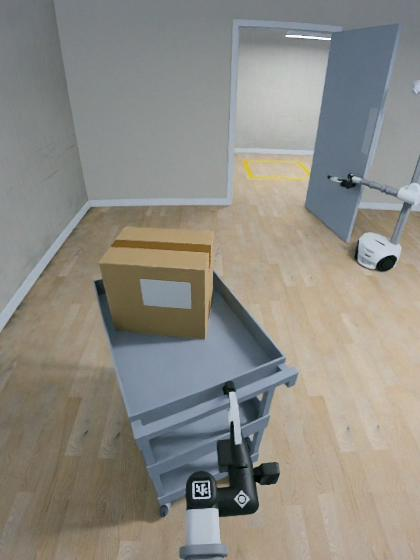

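Emit:
move --r2 '{"base":{"strafe_m":0.3}}' --blocking false --cameras '[]'

Emit:
wait --seconds 3 --cameras '["r2_head_camera"]'

Emit:
move --r2 '{"joints":{"gripper_m":0.08}}' --blocking false --cameras '[]'

Emit:
wait --seconds 2 --cameras '["r2_head_camera","r2_wrist_camera"]'

Scene clock: 508.23 s.
move: r2 moving
r1: as last shown
r1.turned_by_imu: -0.002
r1.base_tilt: forward=-1.6 right=+1.2
r1.lidar_m: 0.35 2.16 3.16 2.10 2.31 4.43 2.06 1.57 1.56 1.69 1.37 0.34
r1.motor_effort: lift_m=+16(17) arm_m=-6(7) wheel_0=+10(10) wheel_1=+3(4) wheel_2=+8(8)
r1.servo_current: wrist_yaw_rad=59(65) wrist_pitch_rad=39(52) wrist_roll_rad=33(72) gripper_m=46(59)
r1.contact_limits: strafe_m 0.6
r1.wrist_depth_mm: - - - - - - 397 / - - - - - - 343 / - - - - - - 353 / - - 1464 - - - 364 / - - 1430 - - - 368 / - - 183 200 - - 375 / 1661 1464 180 1499 164 1537 469
r2.base_odometry: x=+0.637 y=-0.990 heading=-2.080
r2.turned_by_wheels: -0.001
r2.turned_by_imu: +0.002
r2.base_tilt: forward=-0.7 right=+0.1
r2.lidar_m: 0.43 0.45 1.49 1.40 1.53 2.02 1.93 2.04 2.83 3.26 3.47 0.59
r2.base_status: strafe_m moving
r2.joint_positions: lift_m=+0.671 arm_m=+0.120 wrist_yaw_rad=-0.007 wrist_pitch_rad=+0.000 wrist_roll_rad=+1.569 gripper_m=-0.029
r2.joint_status: not commanded
r2.measured_speeds: translate_m=+0.000 strafe_m=+0.141 rotate_rad=-0.001 lift_m=+0.000 arm_m=+0.000 wrist_yaw_rad=-0.021 wrist_pitch_rad=+0.000 wrist_roll_rad=+0.000
r2.motor_effort: lift_m=+17(17) arm_m=+4(4) wheel_0=-15(17) wheel_1=+9(11) wheel_2=-2(2)
r2.servo_current: wrist_yaw_rad=52(52) wrist_pitch_rad=33(46) wrist_roll_rad=52(52) gripper_m=85(91)
r2.hand_pose: x=+0.5786 y=-0.0895 z=+0.8493 quat_wxyz=(+0.708, +0.706, -0.003, -0.003) (m; r2's base frame)
r2.wrist_depth_mm: - - - 235 - 1756 1182 / - - - 219 293 297 297 / - - - 205 271 1756 1229 / - - - 191 253 1708 - / - - 569 181 236 788 - / - 455 184 169 179 - - / - - 462 - 215 - -
pictures: none
No camera images: "cameras" was empty.

Scene clock: 510.07 s.
earlier move: r2 done
r1.base_odometry: x=-2.200 y=+1.592 heading=+0.208
r1.turned_by_wheels: +0.000
r1.turned_by_imu: +0.000
r1.base_tilt: forward=-1.6 right=+1.3
r1.lidar_m: 0.37 2.13 3.16 2.14 2.98 4.44 2.06 1.57 1.57 1.68 1.34 0.37
r1.base_status: not commanded
r1.joint_positions: lift_m=+0.450 arm_m=+0.300 wrist_yaw_rad=+0.003 wrist_pitch_rad=+0.001 wrist_roll_rad=+0.000 gripper_m=-0.030
r1.joint_status: not commanded
r1.measured_speeds: all 0
r1.motor_effort: lift_m=+17(17) arm_m=-7(7) wheel_0=+10(10) wheel_1=+3(4) wheel_2=+8(8)
r1.servo_current: wrist_yaw_rad=46(65) wrist_pitch_rad=39(52) wrist_roll_rad=46(72) gripper_m=39(59)
r1.contact_limits: strafe_m 0.6
r1.hand_pose: x=+0.7598 y=-0.0866 z=+0.6281 quat_wxyz=(+1.000, +0.000, +0.001, +0.001) (m; r1's base frame)
r1.wrist_depth_mm: - - - - - - 399 / - - - - - - 343 / - - - - - - 353 / - - 1430 - - - 364 / - - 1430 - - - 370 / - - 183 199 - - 375 / 1618 1430 180 1464 164 1537 473
r2.base_odometry: x=+0.867 y=-1.119 heading=-2.080
r2.turned_by_wheels: +0.000
r2.turned_by_imu: +0.000
r2.base_tilt: forward=-0.6 right=+0.1
r2.lidar_m: 0.51 0.55 1.21 1.16 1.23 1.80 1.93 2.01 2.86 3.54 3.71 0.55
r2.base_status: done
r2.joint_positions: lift_m=+0.671 arm_m=+0.120 wrist_yaw_rad=+0.000 wrist_pitch_rad=+0.000 wrist_roll_rad=+1.569 gripper_m=-0.029
r2.joint_status: not commanded
r2.measured_speeds: all 0
r2.motor_effort: lift_m=+17(17) arm_m=+4(5) wheel_0=-3(21) wheel_1=+0(11) wheel_2=-2(3)
r2.servo_current: wrist_yaw_rad=46(78) wrist_pitch_rad=46(46) wrist_roll_rad=59(59) gripper_m=85(91)
r2.hand_pose: x=+0.5793 y=-0.0873 z=+0.8493 quat_wxyz=(+0.708, +0.706, +0.000, +0.000) (m; r2's base frame)
r2.wrist_depth_mm: - - - 161 219 1576 1205 / - - - 163 221 1618 - / - - 554 165 224 820 - / - - 459 167 225 820 - / - - 500 169 229 831 - / - - 187 171 179 - - / - - - - - - -
wait: 1.83 of 3 s (r2 has come to rest)
pictures: r2_head_camera
Images, in order (width x height): r2_head_camera 420x560.

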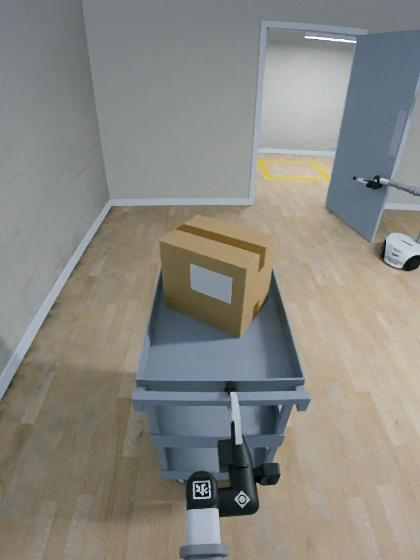

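Scene clock: 510.57 s.
move: r2 moving
r1: as last shown
r1.base_tilt: forward=-1.5 right=+1.3
r1.lidar_m: 0.35 2.17 3.16 2.16 3.00 4.42 2.08 1.60 1.55 1.69 1.34 0.36
r1.motor_effort: lift_m=+17(17) arm_m=-7(7) wheel_0=+10(10) wheel_1=+3(3) wheel_2=+8(8)
r1.servo_current: wrist_yaw_rad=52(59) wrist_pitch_rad=39(52) wrist_roll_rad=46(59) gripper_m=39(52)
r1.contact_limits: strafe_m 0.6
r1.wrist_depth_mm: - - - - - - 397 / - - - - - - 343 / - - - - - - 353 / - - 1397 - - - 364 / - - 1430 - - - 370 / - - 182 199 - - 375 / 1708 1430 180 1499 164 1464 477
r2.base_odometry: x=+0.867 y=-1.119 heading=-2.080
r2.turned_by_wheels: +0.000
r2.turned_by_imu: +0.000
r2.base_tilt: forward=-0.7 right=+0.1
r2.lidar_m: 0.51 0.55 1.23 1.17 1.25 1.77 1.92 2.01 2.83 3.53 3.72 0.54
r2.base_status: not commanded
r2.joint_positions: lift_m=+0.671 arm_m=+0.120 wrist_yaw_rad=+0.000 wrist_pitch_rad=+0.000 wrist_roll_rad=+1.569 gripper_m=-0.003
r2.joint_status: gripper_m moving
r2.measured_speeds: translate_m=+0.000 strafe_m=+0.000 rotate_rad=+0.000 lift_m=+0.000 arm_m=+0.000 wrist_yaw_rad=-0.002 wrist_pitch_rad=+0.000 wrist_roll_rad=+0.000
r2.motor_effort: lift_m=+17(17) arm_m=+4(4) wheel_0=-3(4) wheel_1=+1(1) wheel_2=-2(2)
r2.servo_current: wrist_yaw_rad=33(52) wrist_pitch_rad=46(46) wrist_roll_rad=46(72) gripper_m=98(98)
r2.hand_pose: x=+0.5793 y=-0.0874 z=+0.8493 quat_wxyz=(+0.708, +0.706, +0.000, +0.000) (m; r2's base frame)
r2.wrist_depth_mm: - - - 166 224 1618 1182 / - - - 167 224 1756 - / - - 569 169 227 831 - / - - 469 229 229 831 - / - - 508 172 231 842 - / - - 190 174 181 - - / - - - - - 1921 -
pictures: none
No camera images: "cameras" was empty.

Scene clock: 511.87 s.
earlier move: r2 done
r1.base_odometry: x=-2.200 y=+1.592 heading=+0.208
r1.turned_by_wheels: +0.000
r1.turned_by_imu: +0.000
r1.base_tilt: forward=-1.6 right=+1.3
r1.lidar_m: 0.36 2.15 3.16 2.14 2.98 4.42 2.08 1.59 1.56 1.66 1.37 0.39
r1.base_status: not commanded
r1.joint_positions: lift_m=+0.450 arm_m=+0.300 wrist_yaw_rad=+0.003 wrist_pitch_rad=+0.001 wrist_roll_rad=+0.000 gripper_m=-0.030
r1.joint_status: not commanded
r1.measured_speeds: all 0
r1.motor_effort: lift_m=+17(17) arm_m=-7(7) wheel_0=+10(10) wheel_1=+3(3) wheel_2=+8(8)
r1.servo_current: wrist_yaw_rad=39(59) wrist_pitch_rad=39(52) wrist_roll_rad=52(72) gripper_m=46(52)
r1.contact_limits: strafe_m 0.6
r1.hand_pose: x=+0.7598 y=-0.0866 z=+0.6281 quat_wxyz=(+1.000, +0.000, +0.001, +0.001) (m; r1's base frame)
r1.wrist_depth_mm: - - - - - - 394 / - - - - - - 345 / - - - - - - 353 / - - 1430 - - - 364 / - - 1397 - - - 370 / - - 183 199 - - 370 / 1618 1464 179 1464 165 1499 477
r2.base_odometry: x=+0.867 y=-1.119 heading=-2.079
r2.turned_by_wheels: +0.000
r2.turned_by_imu: +0.000
r2.base_tilt: forward=-0.7 right=+0.0
r2.lidar_m: 0.52 0.56 1.22 1.16 1.24 1.80 1.93 2.03 2.84 3.52 3.70 0.55
r2.base_status: not commanded
r2.joint_positions: lift_m=+0.671 arm_m=+0.120 wrist_yaw_rad=+0.000 wrist_pitch_rad=+0.000 wrist_roll_rad=+1.569 gripper_m=+0.080
r2.joint_status: all done
r2.measured_speeds: all 0
r2.motor_effort: lift_m=+17(17) arm_m=+4(4) wheel_0=-2(4) wheel_1=+0(1) wheel_2=-2(2)
r2.servo_current: wrist_yaw_rad=39(52) wrist_pitch_rad=39(46) wrist_roll_rad=52(72) gripper_m=46(130)
r2.hand_pose: x=+0.5793 y=-0.0874 z=+0.8493 quat_wxyz=(+0.708, +0.706, +0.000, +0.000) (m; r2's base frame)
r2.wrist_depth_mm: - - - 173 230 1576 1138 / - - - 231 232 1756 - / - - 585 176 234 831 - / - - 473 178 236 831 - / - - 512 179 238 831 - / - - 195 180 184 - - / - - 634 - 242 - -
wait: 1.30 of 2 s (r2 has come to rest)
pictures: r2_head_camera, r2_wrist_camera
Images, in order (width x height): r2_head_camera 420x560, r2_wrist_camera 616x392.

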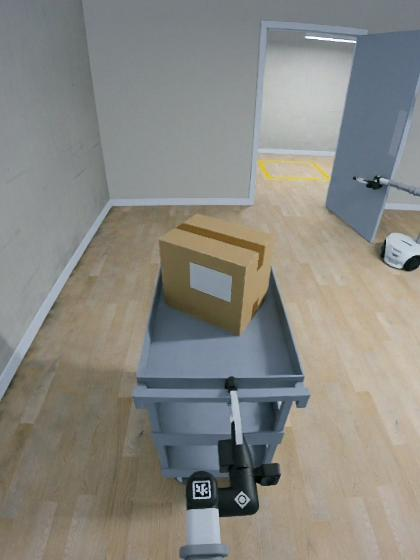

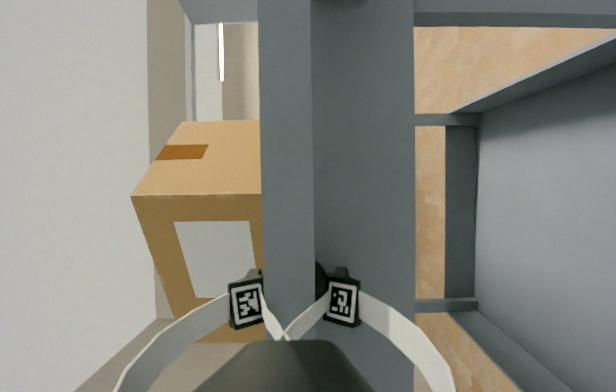

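Emit:
move --r2 '{"base":{"strafe_m":0.06},"pace":"slow"}' --blocking false --cameras '[]'

Emit:
wait --seconds 2 --cameras '[]'

Emit:
move --r2 '{"joints":{"gripper_m":-0.03}}' --blocking false --cameras '[]'

Emit:
wait --seconds 2 --cameras '[]'

Emit:
move --r2 '{"base":{"strafe_m":0.48,"translate_m":-0.1}}' --blocking false --cameras '[]'

Emit:
wait --seconds 4 --cameras '["r2_head_camera"]'

Scene clock: 529.80 s.
move: r2 moving
r1: as last shown
r1.turned_by_imu: -0.001
r1.lidar_m: 0.34 2.15 3.16 2.13 2.98 4.43 2.06 1.61 1.56 1.68 1.35 0.35
r1.motor_effort: lift_m=+17(17) arm_m=-7(7) wheel_0=+10(10) wheel_1=+3(4) wheel_2=+8(8)
r1.servo_current: wrist_yaw_rad=46(59) wrist_pitch_rad=33(52) wrist_roll_rad=52(72) gripper_m=39(52)
r1.contact_limits: strafe_m 0.6
r1.wrist_depth_mm: - - - - - - 397 / - - - - - - 343 / - - - - - - 355 / - - 1430 - - - 364 / - - 1430 - - - 370 / - - 183 199 - - 373 / 1618 1397 180 1464 164 1499 477
r2.base_odometry: x=+0.880 y=-1.126 heading=-2.080
r2.turned_by_wheels: +0.000
r2.turned_by_imu: +0.002
r2.base_tilt: forward=-0.7 right=+0.0
r2.lidar_m: 0.53 0.53 1.19 1.16 1.21 1.75 1.90 2.04 2.85 3.55 3.69 0.54
r2.base_status: strafe_m moving
r2.joint_positions: lift_m=+0.671 arm_m=+0.120 wrist_yaw_rad=-0.001 wrist_pitch_rad=+0.000 wrist_roll_rad=+1.569 gripper_m=+0.080
r2.joint_status: not commanded
r2.measured_speeds: translate_m=+0.001 strafe_m=+0.056 rotate_rad=-0.004 lift_m=+0.000 arm_m=+0.000 wrist_yaw_rad=+0.000 wrist_pitch_rad=+0.000 wrist_roll_rad=+0.000
r2.motor_effort: lift_m=+17(17) arm_m=+4(4) wheel_0=-9(11) wheel_1=+7(9) wheel_2=-2(2)
r2.servo_current: wrist_yaw_rad=46(46) wrist_pitch_rad=39(46) wrist_roll_rad=59(59) gripper_m=52(59)
r2.hand_pose: x=+0.5792 y=-0.0876 z=+0.8493 quat_wxyz=(+0.708, +0.706, +0.000, +0.000) (m; r2's base frame)
r2.wrist_depth_mm: - - - 174 231 1661 1160 / - - - 232 233 1756 530 / - - 574 178 236 798 - / - - 473 180 237 831 - / - - 517 181 239 842 - / - - 195 182 185 - - / - - - - 244 - -
pictures: none
No camera images: "cameras" was empty.

Scene clock: 531.03 s.
earlier move: r2 done
r1.base_odometry: x=-2.200 y=+1.592 heading=+0.208
r1.turned_by_wheels: +0.000
r1.turned_by_imu: +0.000
r1.base_tilt: forward=-1.6 right=+1.3
r1.lidar_m: 0.36 2.15 3.15 2.15 3.06 4.44 2.05 1.57 1.55 1.67 1.35 0.34
r1.base_status: not commanded
r1.joint_positions: lift_m=+0.450 arm_m=+0.300 wrist_yaw_rad=+0.003 wrist_pitch_rad=+0.001 wrist_roll_rad=+0.000 gripper_m=-0.030
r1.joint_status: not commanded
r1.measured_speeds: all 0
r1.motor_effort: lift_m=+17(17) arm_m=-7(7) wheel_0=+9(10) wheel_1=+3(4) wheel_2=+8(8)
r1.servo_current: wrist_yaw_rad=39(72) wrist_pitch_rad=46(52) wrist_roll_rad=59(72) gripper_m=39(52)
r1.contact_limits: strafe_m 0.6
r1.hand_pose: x=+0.7598 y=-0.0866 z=+0.6281 quat_wxyz=(+1.000, +0.000, +0.001, +0.001) (m; r1's base frame)
r1.wrist_depth_mm: - - - - - - 399 / - - - - - - 343 / - - - - - - 353 / - - 1430 - - - 364 / - - 1430 - - - 370 / - - 183 199 - - 375 / 1708 1430 180 1464 164 1537 473
r2.base_odometry: x=+0.919 y=-1.148 heading=-2.080
r2.turned_by_wheels: +0.000
r2.turned_by_imu: +0.000
r2.base_tilt: forward=-0.7 right=+0.1
r2.lidar_m: 0.55 1.64 1.14 1.11 1.17 1.70 1.93 2.04 2.78 3.59 3.80 0.52
r2.base_status: done
r2.joint_positions: lift_m=+0.671 arm_m=+0.120 wrist_yaw_rad=-0.001 wrist_pitch_rad=+0.000 wrist_roll_rad=+1.569 gripper_m=+0.080
r2.joint_status: not commanded
r2.measured_speeds: all 0
r2.motor_effort: lift_m=+17(17) arm_m=+4(5) wheel_0=-4(11) wheel_1=+3(11) wheel_2=-1(2)
r2.servo_current: wrist_yaw_rad=46(52) wrist_pitch_rad=39(46) wrist_roll_rad=46(59) gripper_m=52(59)
r2.hand_pose: x=+0.5792 y=-0.0878 z=+0.8492 quat_wxyz=(+0.708, +0.706, +0.000, -0.001) (m; r2's base frame)
r2.wrist_depth_mm: - - - 178 235 1661 517 / - - - 236 238 798 - / - - 500 240 241 831 - / - - 492 243 245 842 - / - - 544 189 248 - - / - - 190 190 192 - - / - - - - - 1808 500
wait: 1.23 of 2 s (r2 has come to rest)
pictures: none
No camera images: "cameras" was empty.

Scene clock: 531.53 s.
move: r2 moving
r1: as last shown
r1.base_tilt: forward=-1.6 right=+1.2
r1.lidar_m: 0.35 2.15 3.16 2.16 3.04 4.43 2.06 1.60 1.56 1.69 1.36 0.37
r1.motor_effort: lift_m=+16(17) arm_m=-7(7) wheel_0=+9(10) wheel_1=+3(3) wheel_2=+8(8)
r1.servo_current: wrist_yaw_rad=65(72) wrist_pitch_rad=46(52) wrist_roll_rad=52(59) gripper_m=46(52)
r1.contact_limits: strafe_m 0.6
r1.wrist_depth_mm: - - - - - - 399 / - - - - - - 343 / - - - - - - 355 / - - 1464 - - - 364 / - - 1430 - - - 370 / - - 182 198 - - 370 / 1661 1464 179 1464 164 1537 477
r2.base_odometry: x=+0.919 y=-1.148 heading=-2.080
r2.turned_by_wheels: +0.000
r2.turned_by_imu: +0.000
r2.base_tilt: forward=-0.7 right=+0.0
r2.lidar_m: 0.54 1.62 1.14 1.10 1.17 1.71 1.92 2.03 2.82 3.59 3.77 0.56
r2.base_status: not commanded
r2.joint_positions: lift_m=+0.671 arm_m=+0.120 wrist_yaw_rad=-0.001 wrist_pitch_rad=+0.000 wrist_roll_rad=+1.569 gripper_m=+0.061
r2.joint_status: gripper_m moving
r2.measured_speeds: all 0
r2.motor_effort: lift_m=+17(17) arm_m=+4(4) wheel_0=-4(5) wheel_1=+3(4) wheel_2=+0(1)
r2.servo_current: wrist_yaw_rad=46(52) wrist_pitch_rad=39(46) wrist_roll_rad=46(52) gripper_m=124(124)
r2.hand_pose: x=+0.5792 y=-0.0878 z=+0.8492 quat_wxyz=(+0.708, +0.706, +0.000, -0.001) (m; r2's base frame)
r2.wrist_depth_mm: - - - 178 235 1661 512 / - - - 236 238 809 - / - - 500 240 241 831 - / - - 496 244 246 842 - / - - 539 189 247 - - / - - 193 190 189 - - / - - - - - 1618 496
pictures: none
No camera images: "cameras" was empty.

Scene clock: 532.83 s.
earlier move: r2 done
r1.base_odometry: x=-2.200 y=+1.592 heading=+0.208
r1.turned_by_wheels: +0.000
r1.turned_by_imu: +0.000
r1.base_tilt: forward=-1.6 right=+1.3
r1.lidar_m: 0.37 2.15 3.17 2.17 3.04 4.44 2.04 1.58 1.57 1.69 1.35 0.36
r1.base_status: not commanded
r1.joint_positions: lift_m=+0.450 arm_m=+0.300 wrist_yaw_rad=+0.003 wrist_pitch_rad=+0.001 wrist_roll_rad=+0.000 gripper_m=-0.030
r1.joint_status: not commanded
r1.measured_speeds: all 0
r1.motor_effort: lift_m=+16(17) arm_m=-6(7) wheel_0=+9(10) wheel_1=+3(4) wheel_2=+8(8)
r1.servo_current: wrist_yaw_rad=52(72) wrist_pitch_rad=39(52) wrist_roll_rad=52(59) gripper_m=46(52)
r1.contact_limits: strafe_m 0.6
r1.hand_pose: x=+0.7598 y=-0.0866 z=+0.6281 quat_wxyz=(+1.000, +0.000, +0.001, +0.001) (m; r1's base frame)
r1.wrist_depth_mm: - - - - - - 399 / - - - - - - 342 / - - - - - - 353 / - - 1430 - - - 364 / - - 1430 - - - 368 / - - 183 199 - - 370 / 1661 1430 180 1499 165 1499 477
r2.base_odometry: x=+0.919 y=-1.148 heading=-2.080
r2.turned_by_wheels: +0.000
r2.turned_by_imu: +0.000
r2.base_tilt: forward=-0.7 right=+0.0
r2.lidar_m: 0.51 1.62 1.16 1.12 1.18 1.71 1.90 2.03 2.85 3.58 3.80 0.52
r2.base_status: not commanded
r2.joint_positions: lift_m=+0.671 arm_m=+0.120 wrist_yaw_rad=+0.000 wrist_pitch_rad=-0.001 wrist_roll_rad=+1.569 gripper_m=-0.028
r2.joint_status: all done
r2.measured_speeds: all 0
r2.motor_effort: lift_m=+17(17) arm_m=-2(5) wheel_0=-5(5) wheel_1=+3(4) wheel_2=+0(1)
r2.servo_current: wrist_yaw_rad=52(59) wrist_pitch_rad=33(46) wrist_roll_rad=46(59) gripper_m=124(299)
r2.hand_pose: x=+0.5793 y=-0.0875 z=+0.8496 quat_wxyz=(+0.708, +0.706, -0.001, +0.000) (m; r2's base frame)
r2.wrist_depth_mm: - - - 164 220 1756 530 / - - - 167 223 798 - / - - 477 170 227 809 - / - - 488 229 230 820 - / - - 544 175 233 842 - / - - 183 178 179 - - / - - - - - 1808 492
wait: 1.30 of 2 s (r2 has come to rest)
pictures: none
No camera images: "cameras" was empty.

Scene clock: 533.33 s.
move: r2 moving
r1: as last shown
r1.base_tilt: forward=-1.6 right=+1.2
r1.lidar_m: 0.36 2.14 3.17 2.14 3.06 4.44 2.03 1.59 1.56 1.69 1.36 0.36
r1.motor_effort: lift_m=+16(17) arm_m=-7(7) wheel_0=+10(10) wheel_1=+3(3) wheel_2=+8(8)
r1.servo_current: wrist_yaw_rad=52(65) wrist_pitch_rad=52(52) wrist_roll_rad=59(65) gripper_m=46(46)
r1.contact_limits: strafe_m 0.6
r1.wrist_depth_mm: - - - - - - 399 / - - - - - - 343 / - - - - - - 353 / - - 1430 - - - 364 / - - 1430 - - - 373 / - - 183 199 - - 373 / 1661 1430 180 1464 165 1499 473
r2.base_odometry: x=+0.951 y=-1.158 heading=-2.079
r2.turned_by_wheels: +0.000
r2.turned_by_imu: +0.000
r2.base_tilt: forward=-0.6 right=+0.1
r2.lidar_m: 0.54 1.56 1.13 1.07 1.14 1.65 1.92 2.02 2.83 3.64 3.82 0.55
r2.base_status: translate_m moving; strafe_m moving
r2.joint_positions: lift_m=+0.671 arm_m=+0.120 wrist_yaw_rad=+0.000 wrist_pitch_rad=-0.001 wrist_roll_rad=+1.569 gripper_m=-0.028
r2.joint_status: not commanded
r2.measured_speeds: translate_m=-0.026 strafe_m=+0.126 rotate_rad=-0.005 lift_m=+0.000 arm_m=+0.000 wrist_yaw_rad=+0.000 wrist_pitch_rad=+0.000 wrist_roll_rad=+0.000
r2.motor_effort: lift_m=+17(17) arm_m=-3(4) wheel_0=-12(16) wheel_1=+7(9) wheel_2=+8(10)
r2.servo_current: wrist_yaw_rad=52(59) wrist_pitch_rad=39(39) wrist_roll_rad=39(52) gripper_m=124(124)
r2.hand_pose: x=+0.5793 y=-0.0875 z=+0.8496 quat_wxyz=(+0.708, +0.706, -0.001, +0.000) (m; r2's base frame)
r2.wrist_depth_mm: - - - 160 216 1708 - / - - 603 163 220 788 - / - - 462 167 224 809 - / - - 492 228 229 820 - / - - 559 174 234 842 - / - - 183 178 180 - - / - - - - - 1808 500
pictures: none
No camera images: "cameras" was empty.

Scene clock: 535.90 s.
earlier move: r2 done
r1.base_odometry: x=-2.200 y=+1.592 heading=+0.208
r1.turned_by_wheels: +0.000
r1.turned_by_imu: +0.000
r1.base_tilt: forward=-1.6 right=+1.2
r1.lidar_m: 0.34 2.13 3.15 2.53 4.52 4.45 2.06 1.61 1.56 1.70 1.37 0.36
r1.base_status: not commanded
r1.joint_positions: lift_m=+0.450 arm_m=+0.300 wrist_yaw_rad=+0.003 wrist_pitch_rad=+0.001 wrist_roll_rad=+0.000 gripper_m=-0.030
r1.joint_status: not commanded
r1.measured_speeds: all 0
r1.motor_effort: lift_m=+17(17) arm_m=-7(7) wheel_0=+10(10) wheel_1=+3(4) wheel_2=+8(8)
r1.servo_current: wrist_yaw_rad=46(65) wrist_pitch_rad=46(59) wrist_roll_rad=33(72) gripper_m=46(52)
r1.contact_limits: strafe_m 0.6
r1.hand_pose: x=+0.7598 y=-0.0866 z=+0.6281 quat_wxyz=(+1.000, +0.000, +0.001, +0.001) (m; r1's base frame)
r1.wrist_depth_mm: - - - - - - 397 / - - - - - - 345 / - - - - - - 355 / - - 1366 - - - 364 / - - 1430 - - - 373 / - - 182 198 - - 373 / 1661 1464 179 1499 165 1537 473
r2.base_odometry: x=+1.387 y=-1.295 heading=-2.079
r2.turned_by_wheels: +0.000
r2.turned_by_imu: +0.000
r2.base_tilt: forward=-0.7 right=+0.1
r2.lidar_m: 0.53 0.94 0.66 0.63 0.67 1.00 1.80 1.88 2.65 4.07 3.46 0.41
r2.base_status: done
r2.joint_positions: lift_m=+0.671 arm_m=+0.120 wrist_yaw_rad=-0.001 wrist_pitch_rad=-0.003 wrist_roll_rad=+1.569 gripper_m=-0.029
r2.joint_status: not commanded
r2.measured_speeds: all 0
r2.motor_effort: lift_m=+17(17) arm_m=-3(4) wheel_0=+1(18) wheel_1=+2(10) wheel_2=+5(11)
r2.servo_current: wrist_yaw_rad=46(59) wrist_pitch_rad=39(52) wrist_roll_rad=52(59) gripper_m=98(130)
r2.hand_pose: x=+0.5792 y=-0.0876 z=+0.8500 quat_wxyz=(+0.708, +0.707, -0.001, +0.001) (m; r2's base frame)
r2.wrist_depth_mm: - 373 - - 117 115 - / - - - - 130 - - / - - - - 149 - - / - - - - 175 1499 508 / - - - - 211 1708 469 / - - 182 137 179 1708 1255 / - - - - - - 1138
wait: 2.57 of 4 s (r2 has come to rest)
pictures: r2_head_camera
Images, in order (width x height): r2_head_camera 420x560.

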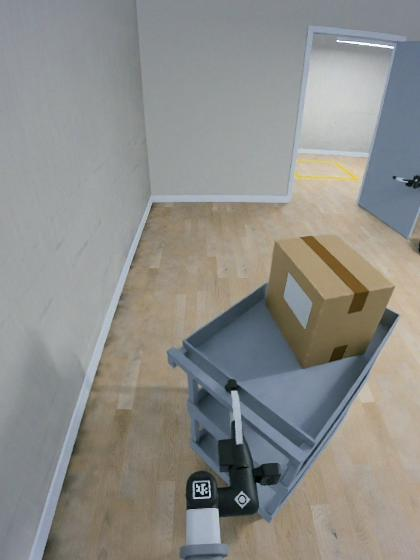

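Emit:
move --r2 '{"base":{"strafe_m":-0.42,"translate_m":0.42}}' --blocking false --cameras '[]'

Emit:
wait --seconds 4 --cameras '["r2_head_camera"]'

Scene clock: 542.57 s.
move: r2 moving
r1: as last shown
r1.base_tilt: forward=-1.5 right=+1.3
r1.lidar_m: 0.35 2.15 3.16 2.51 4.49 4.43 2.05 1.59 1.56 1.69 1.33 0.35
r1.motor_effort: lift_m=+17(17) arm_m=-6(7) wheel_0=+10(10) wheel_1=+3(3) wheel_2=+8(8)
r1.servo_current: wrist_yaw_rad=46(65) wrist_pitch_rad=39(46) wrist_roll_rad=39(65) gripper_m=39(46)
r1.contact_limits: strafe_m 0.6
r1.wrist_depth_mm: - - - - - - 399 / - - - - - - 345 / - - - - - - 355 / - - 1430 - - - 364 / - - 1464 - - - 370 / - - 183 200 - - 373 / 1618 1464 179 1464 165 1499 473
r2.base_odometry: x=+1.356 y=-1.303 heading=-2.079
r2.turned_by_wheels: +0.000
r2.turned_by_imu: +0.001
r2.base_tilt: forward=-0.7 right=+0.1
r2.lidar_m: 0.55 0.99 0.69 0.66 0.69 1.05 1.83 1.90 2.73 4.06 3.41 0.41
r2.base_status: translate_m moving; strafe_m moving
r2.joint_positions: lift_m=+0.671 arm_m=+0.120 wrist_yaw_rad=+0.000 wrist_pitch_rad=-0.003 wrist_roll_rad=+1.569 gripper_m=-0.029
r2.joint_status: not commanded
r2.measured_speeds: translate_m=+0.092 strafe_m=-0.089 rotate_rad=-0.003 lift_m=+0.000 arm_m=+0.000 wrist_yaw_rad=+0.000 wrist_pitch_rad=+0.000 wrist_roll_rad=+0.000
r2.motor_effort: lift_m=+17(17) arm_m=-3(4) wheel_0=+17(18) wheel_1=-5(5) wheel_2=-11(12)
r2.servo_current: wrist_yaw_rad=59(59) wrist_pitch_rad=39(39) wrist_roll_rad=46(59) gripper_m=91(98)
r2.hand_pose: x=+0.5793 y=-0.0874 z=+0.8500 quat_wxyz=(+0.708, +0.707, -0.001, +0.001) (m; r2's base frame)
r2.wrist_depth_mm: - 370 - - 114 113 - / - - - - 126 - - / - - - - 145 - - / - - - - 171 1464 517 / - - - - 208 1756 477 / - - 182 138 179 1708 1255 / - - - - - - 1098
pictures: none
No camera images: "cameras" was empty.

Scene clock: 545.50 s.
earlier move: r2 done
r1.base_odometry: x=-2.200 y=+1.592 heading=+0.208
r1.turned_by_wheels: +0.000
r1.turned_by_imu: +0.000
r1.base_tilt: forward=-1.6 right=+1.3
r1.lidar_m: 0.36 2.15 3.16 1.94 4.49 4.43 2.06 1.60 1.56 1.67 1.35 0.37
r1.base_status: not commanded
r1.joint_positions: lift_m=+0.450 arm_m=+0.300 wrist_yaw_rad=+0.003 wrist_pitch_rad=+0.001 wrist_roll_rad=+0.000 gripper_m=-0.030
r1.joint_status: not commanded
r1.measured_speeds: all 0
r1.motor_effort: lift_m=+16(17) arm_m=-7(7) wheel_0=+9(10) wheel_1=+3(4) wheel_2=+8(8)
r1.servo_current: wrist_yaw_rad=52(78) wrist_pitch_rad=39(52) wrist_roll_rad=46(78) gripper_m=39(52)
r1.contact_limits: strafe_m 0.6
r1.hand_pose: x=+0.7598 y=-0.0866 z=+0.6281 quat_wxyz=(+1.000, +0.000, +0.001, +0.001) (m; r1's base frame)
r1.wrist_depth_mm: - - - - - - 397 / - - - - - - 345 / - - - - - - 353 / - - 1397 - - - 362 / - - 1430 - - - 370 / - - 183 199 - - 373 / 1618 1464 180 1499 164 1537 469
r2.base_odometry: x=+0.816 y=-1.457 heading=-2.079
r2.turned_by_wheels: +0.000
r2.turned_by_imu: +0.004
r2.base_tilt: forward=-0.7 right=+0.1
r2.lidar_m: 0.57 1.48 1.13 1.04 1.11 1.60 2.24 2.33 3.30 3.68 2.86 0.44
r2.base_status: done
r2.joint_positions: lift_m=+0.671 arm_m=+0.120 wrist_yaw_rad=+0.006 wrist_pitch_rad=-0.003 wrist_roll_rad=+1.569 gripper_m=-0.029
r2.joint_status: not commanded
r2.measured_speeds: all 0
r2.motor_effort: lift_m=+17(17) arm_m=+4(4) wheel_0=+3(21) wheel_1=-4(6) wheel_2=-3(12)
r2.servo_current: wrist_yaw_rad=46(65) wrist_pitch_rad=46(46) wrist_roll_rad=46(72) gripper_m=85(98)
r2.hand_pose: x=+0.5798 y=-0.0857 z=+0.8502 quat_wxyz=(+0.708, +0.707, +0.001, +0.003) (m; r2's base frame)
r2.wrist_depth_mm: - 355 353 - 138 - - / - 442 424 - 152 - - / - - 544 - 169 - - / - - - 113 190 1661 - / - - - 129 216 1708 500 / - - 185 150 179 1756 1255 / - - - - - 349 1160
wait: 2.93 of 4 s (r2 has come to rest)
pictures: r2_head_camera
Images, in order (width x height): r2_head_camera 420x560.

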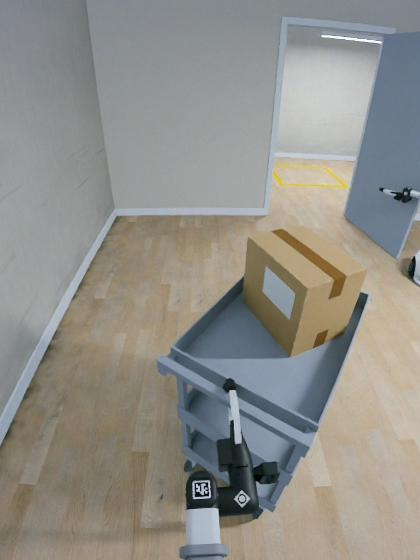

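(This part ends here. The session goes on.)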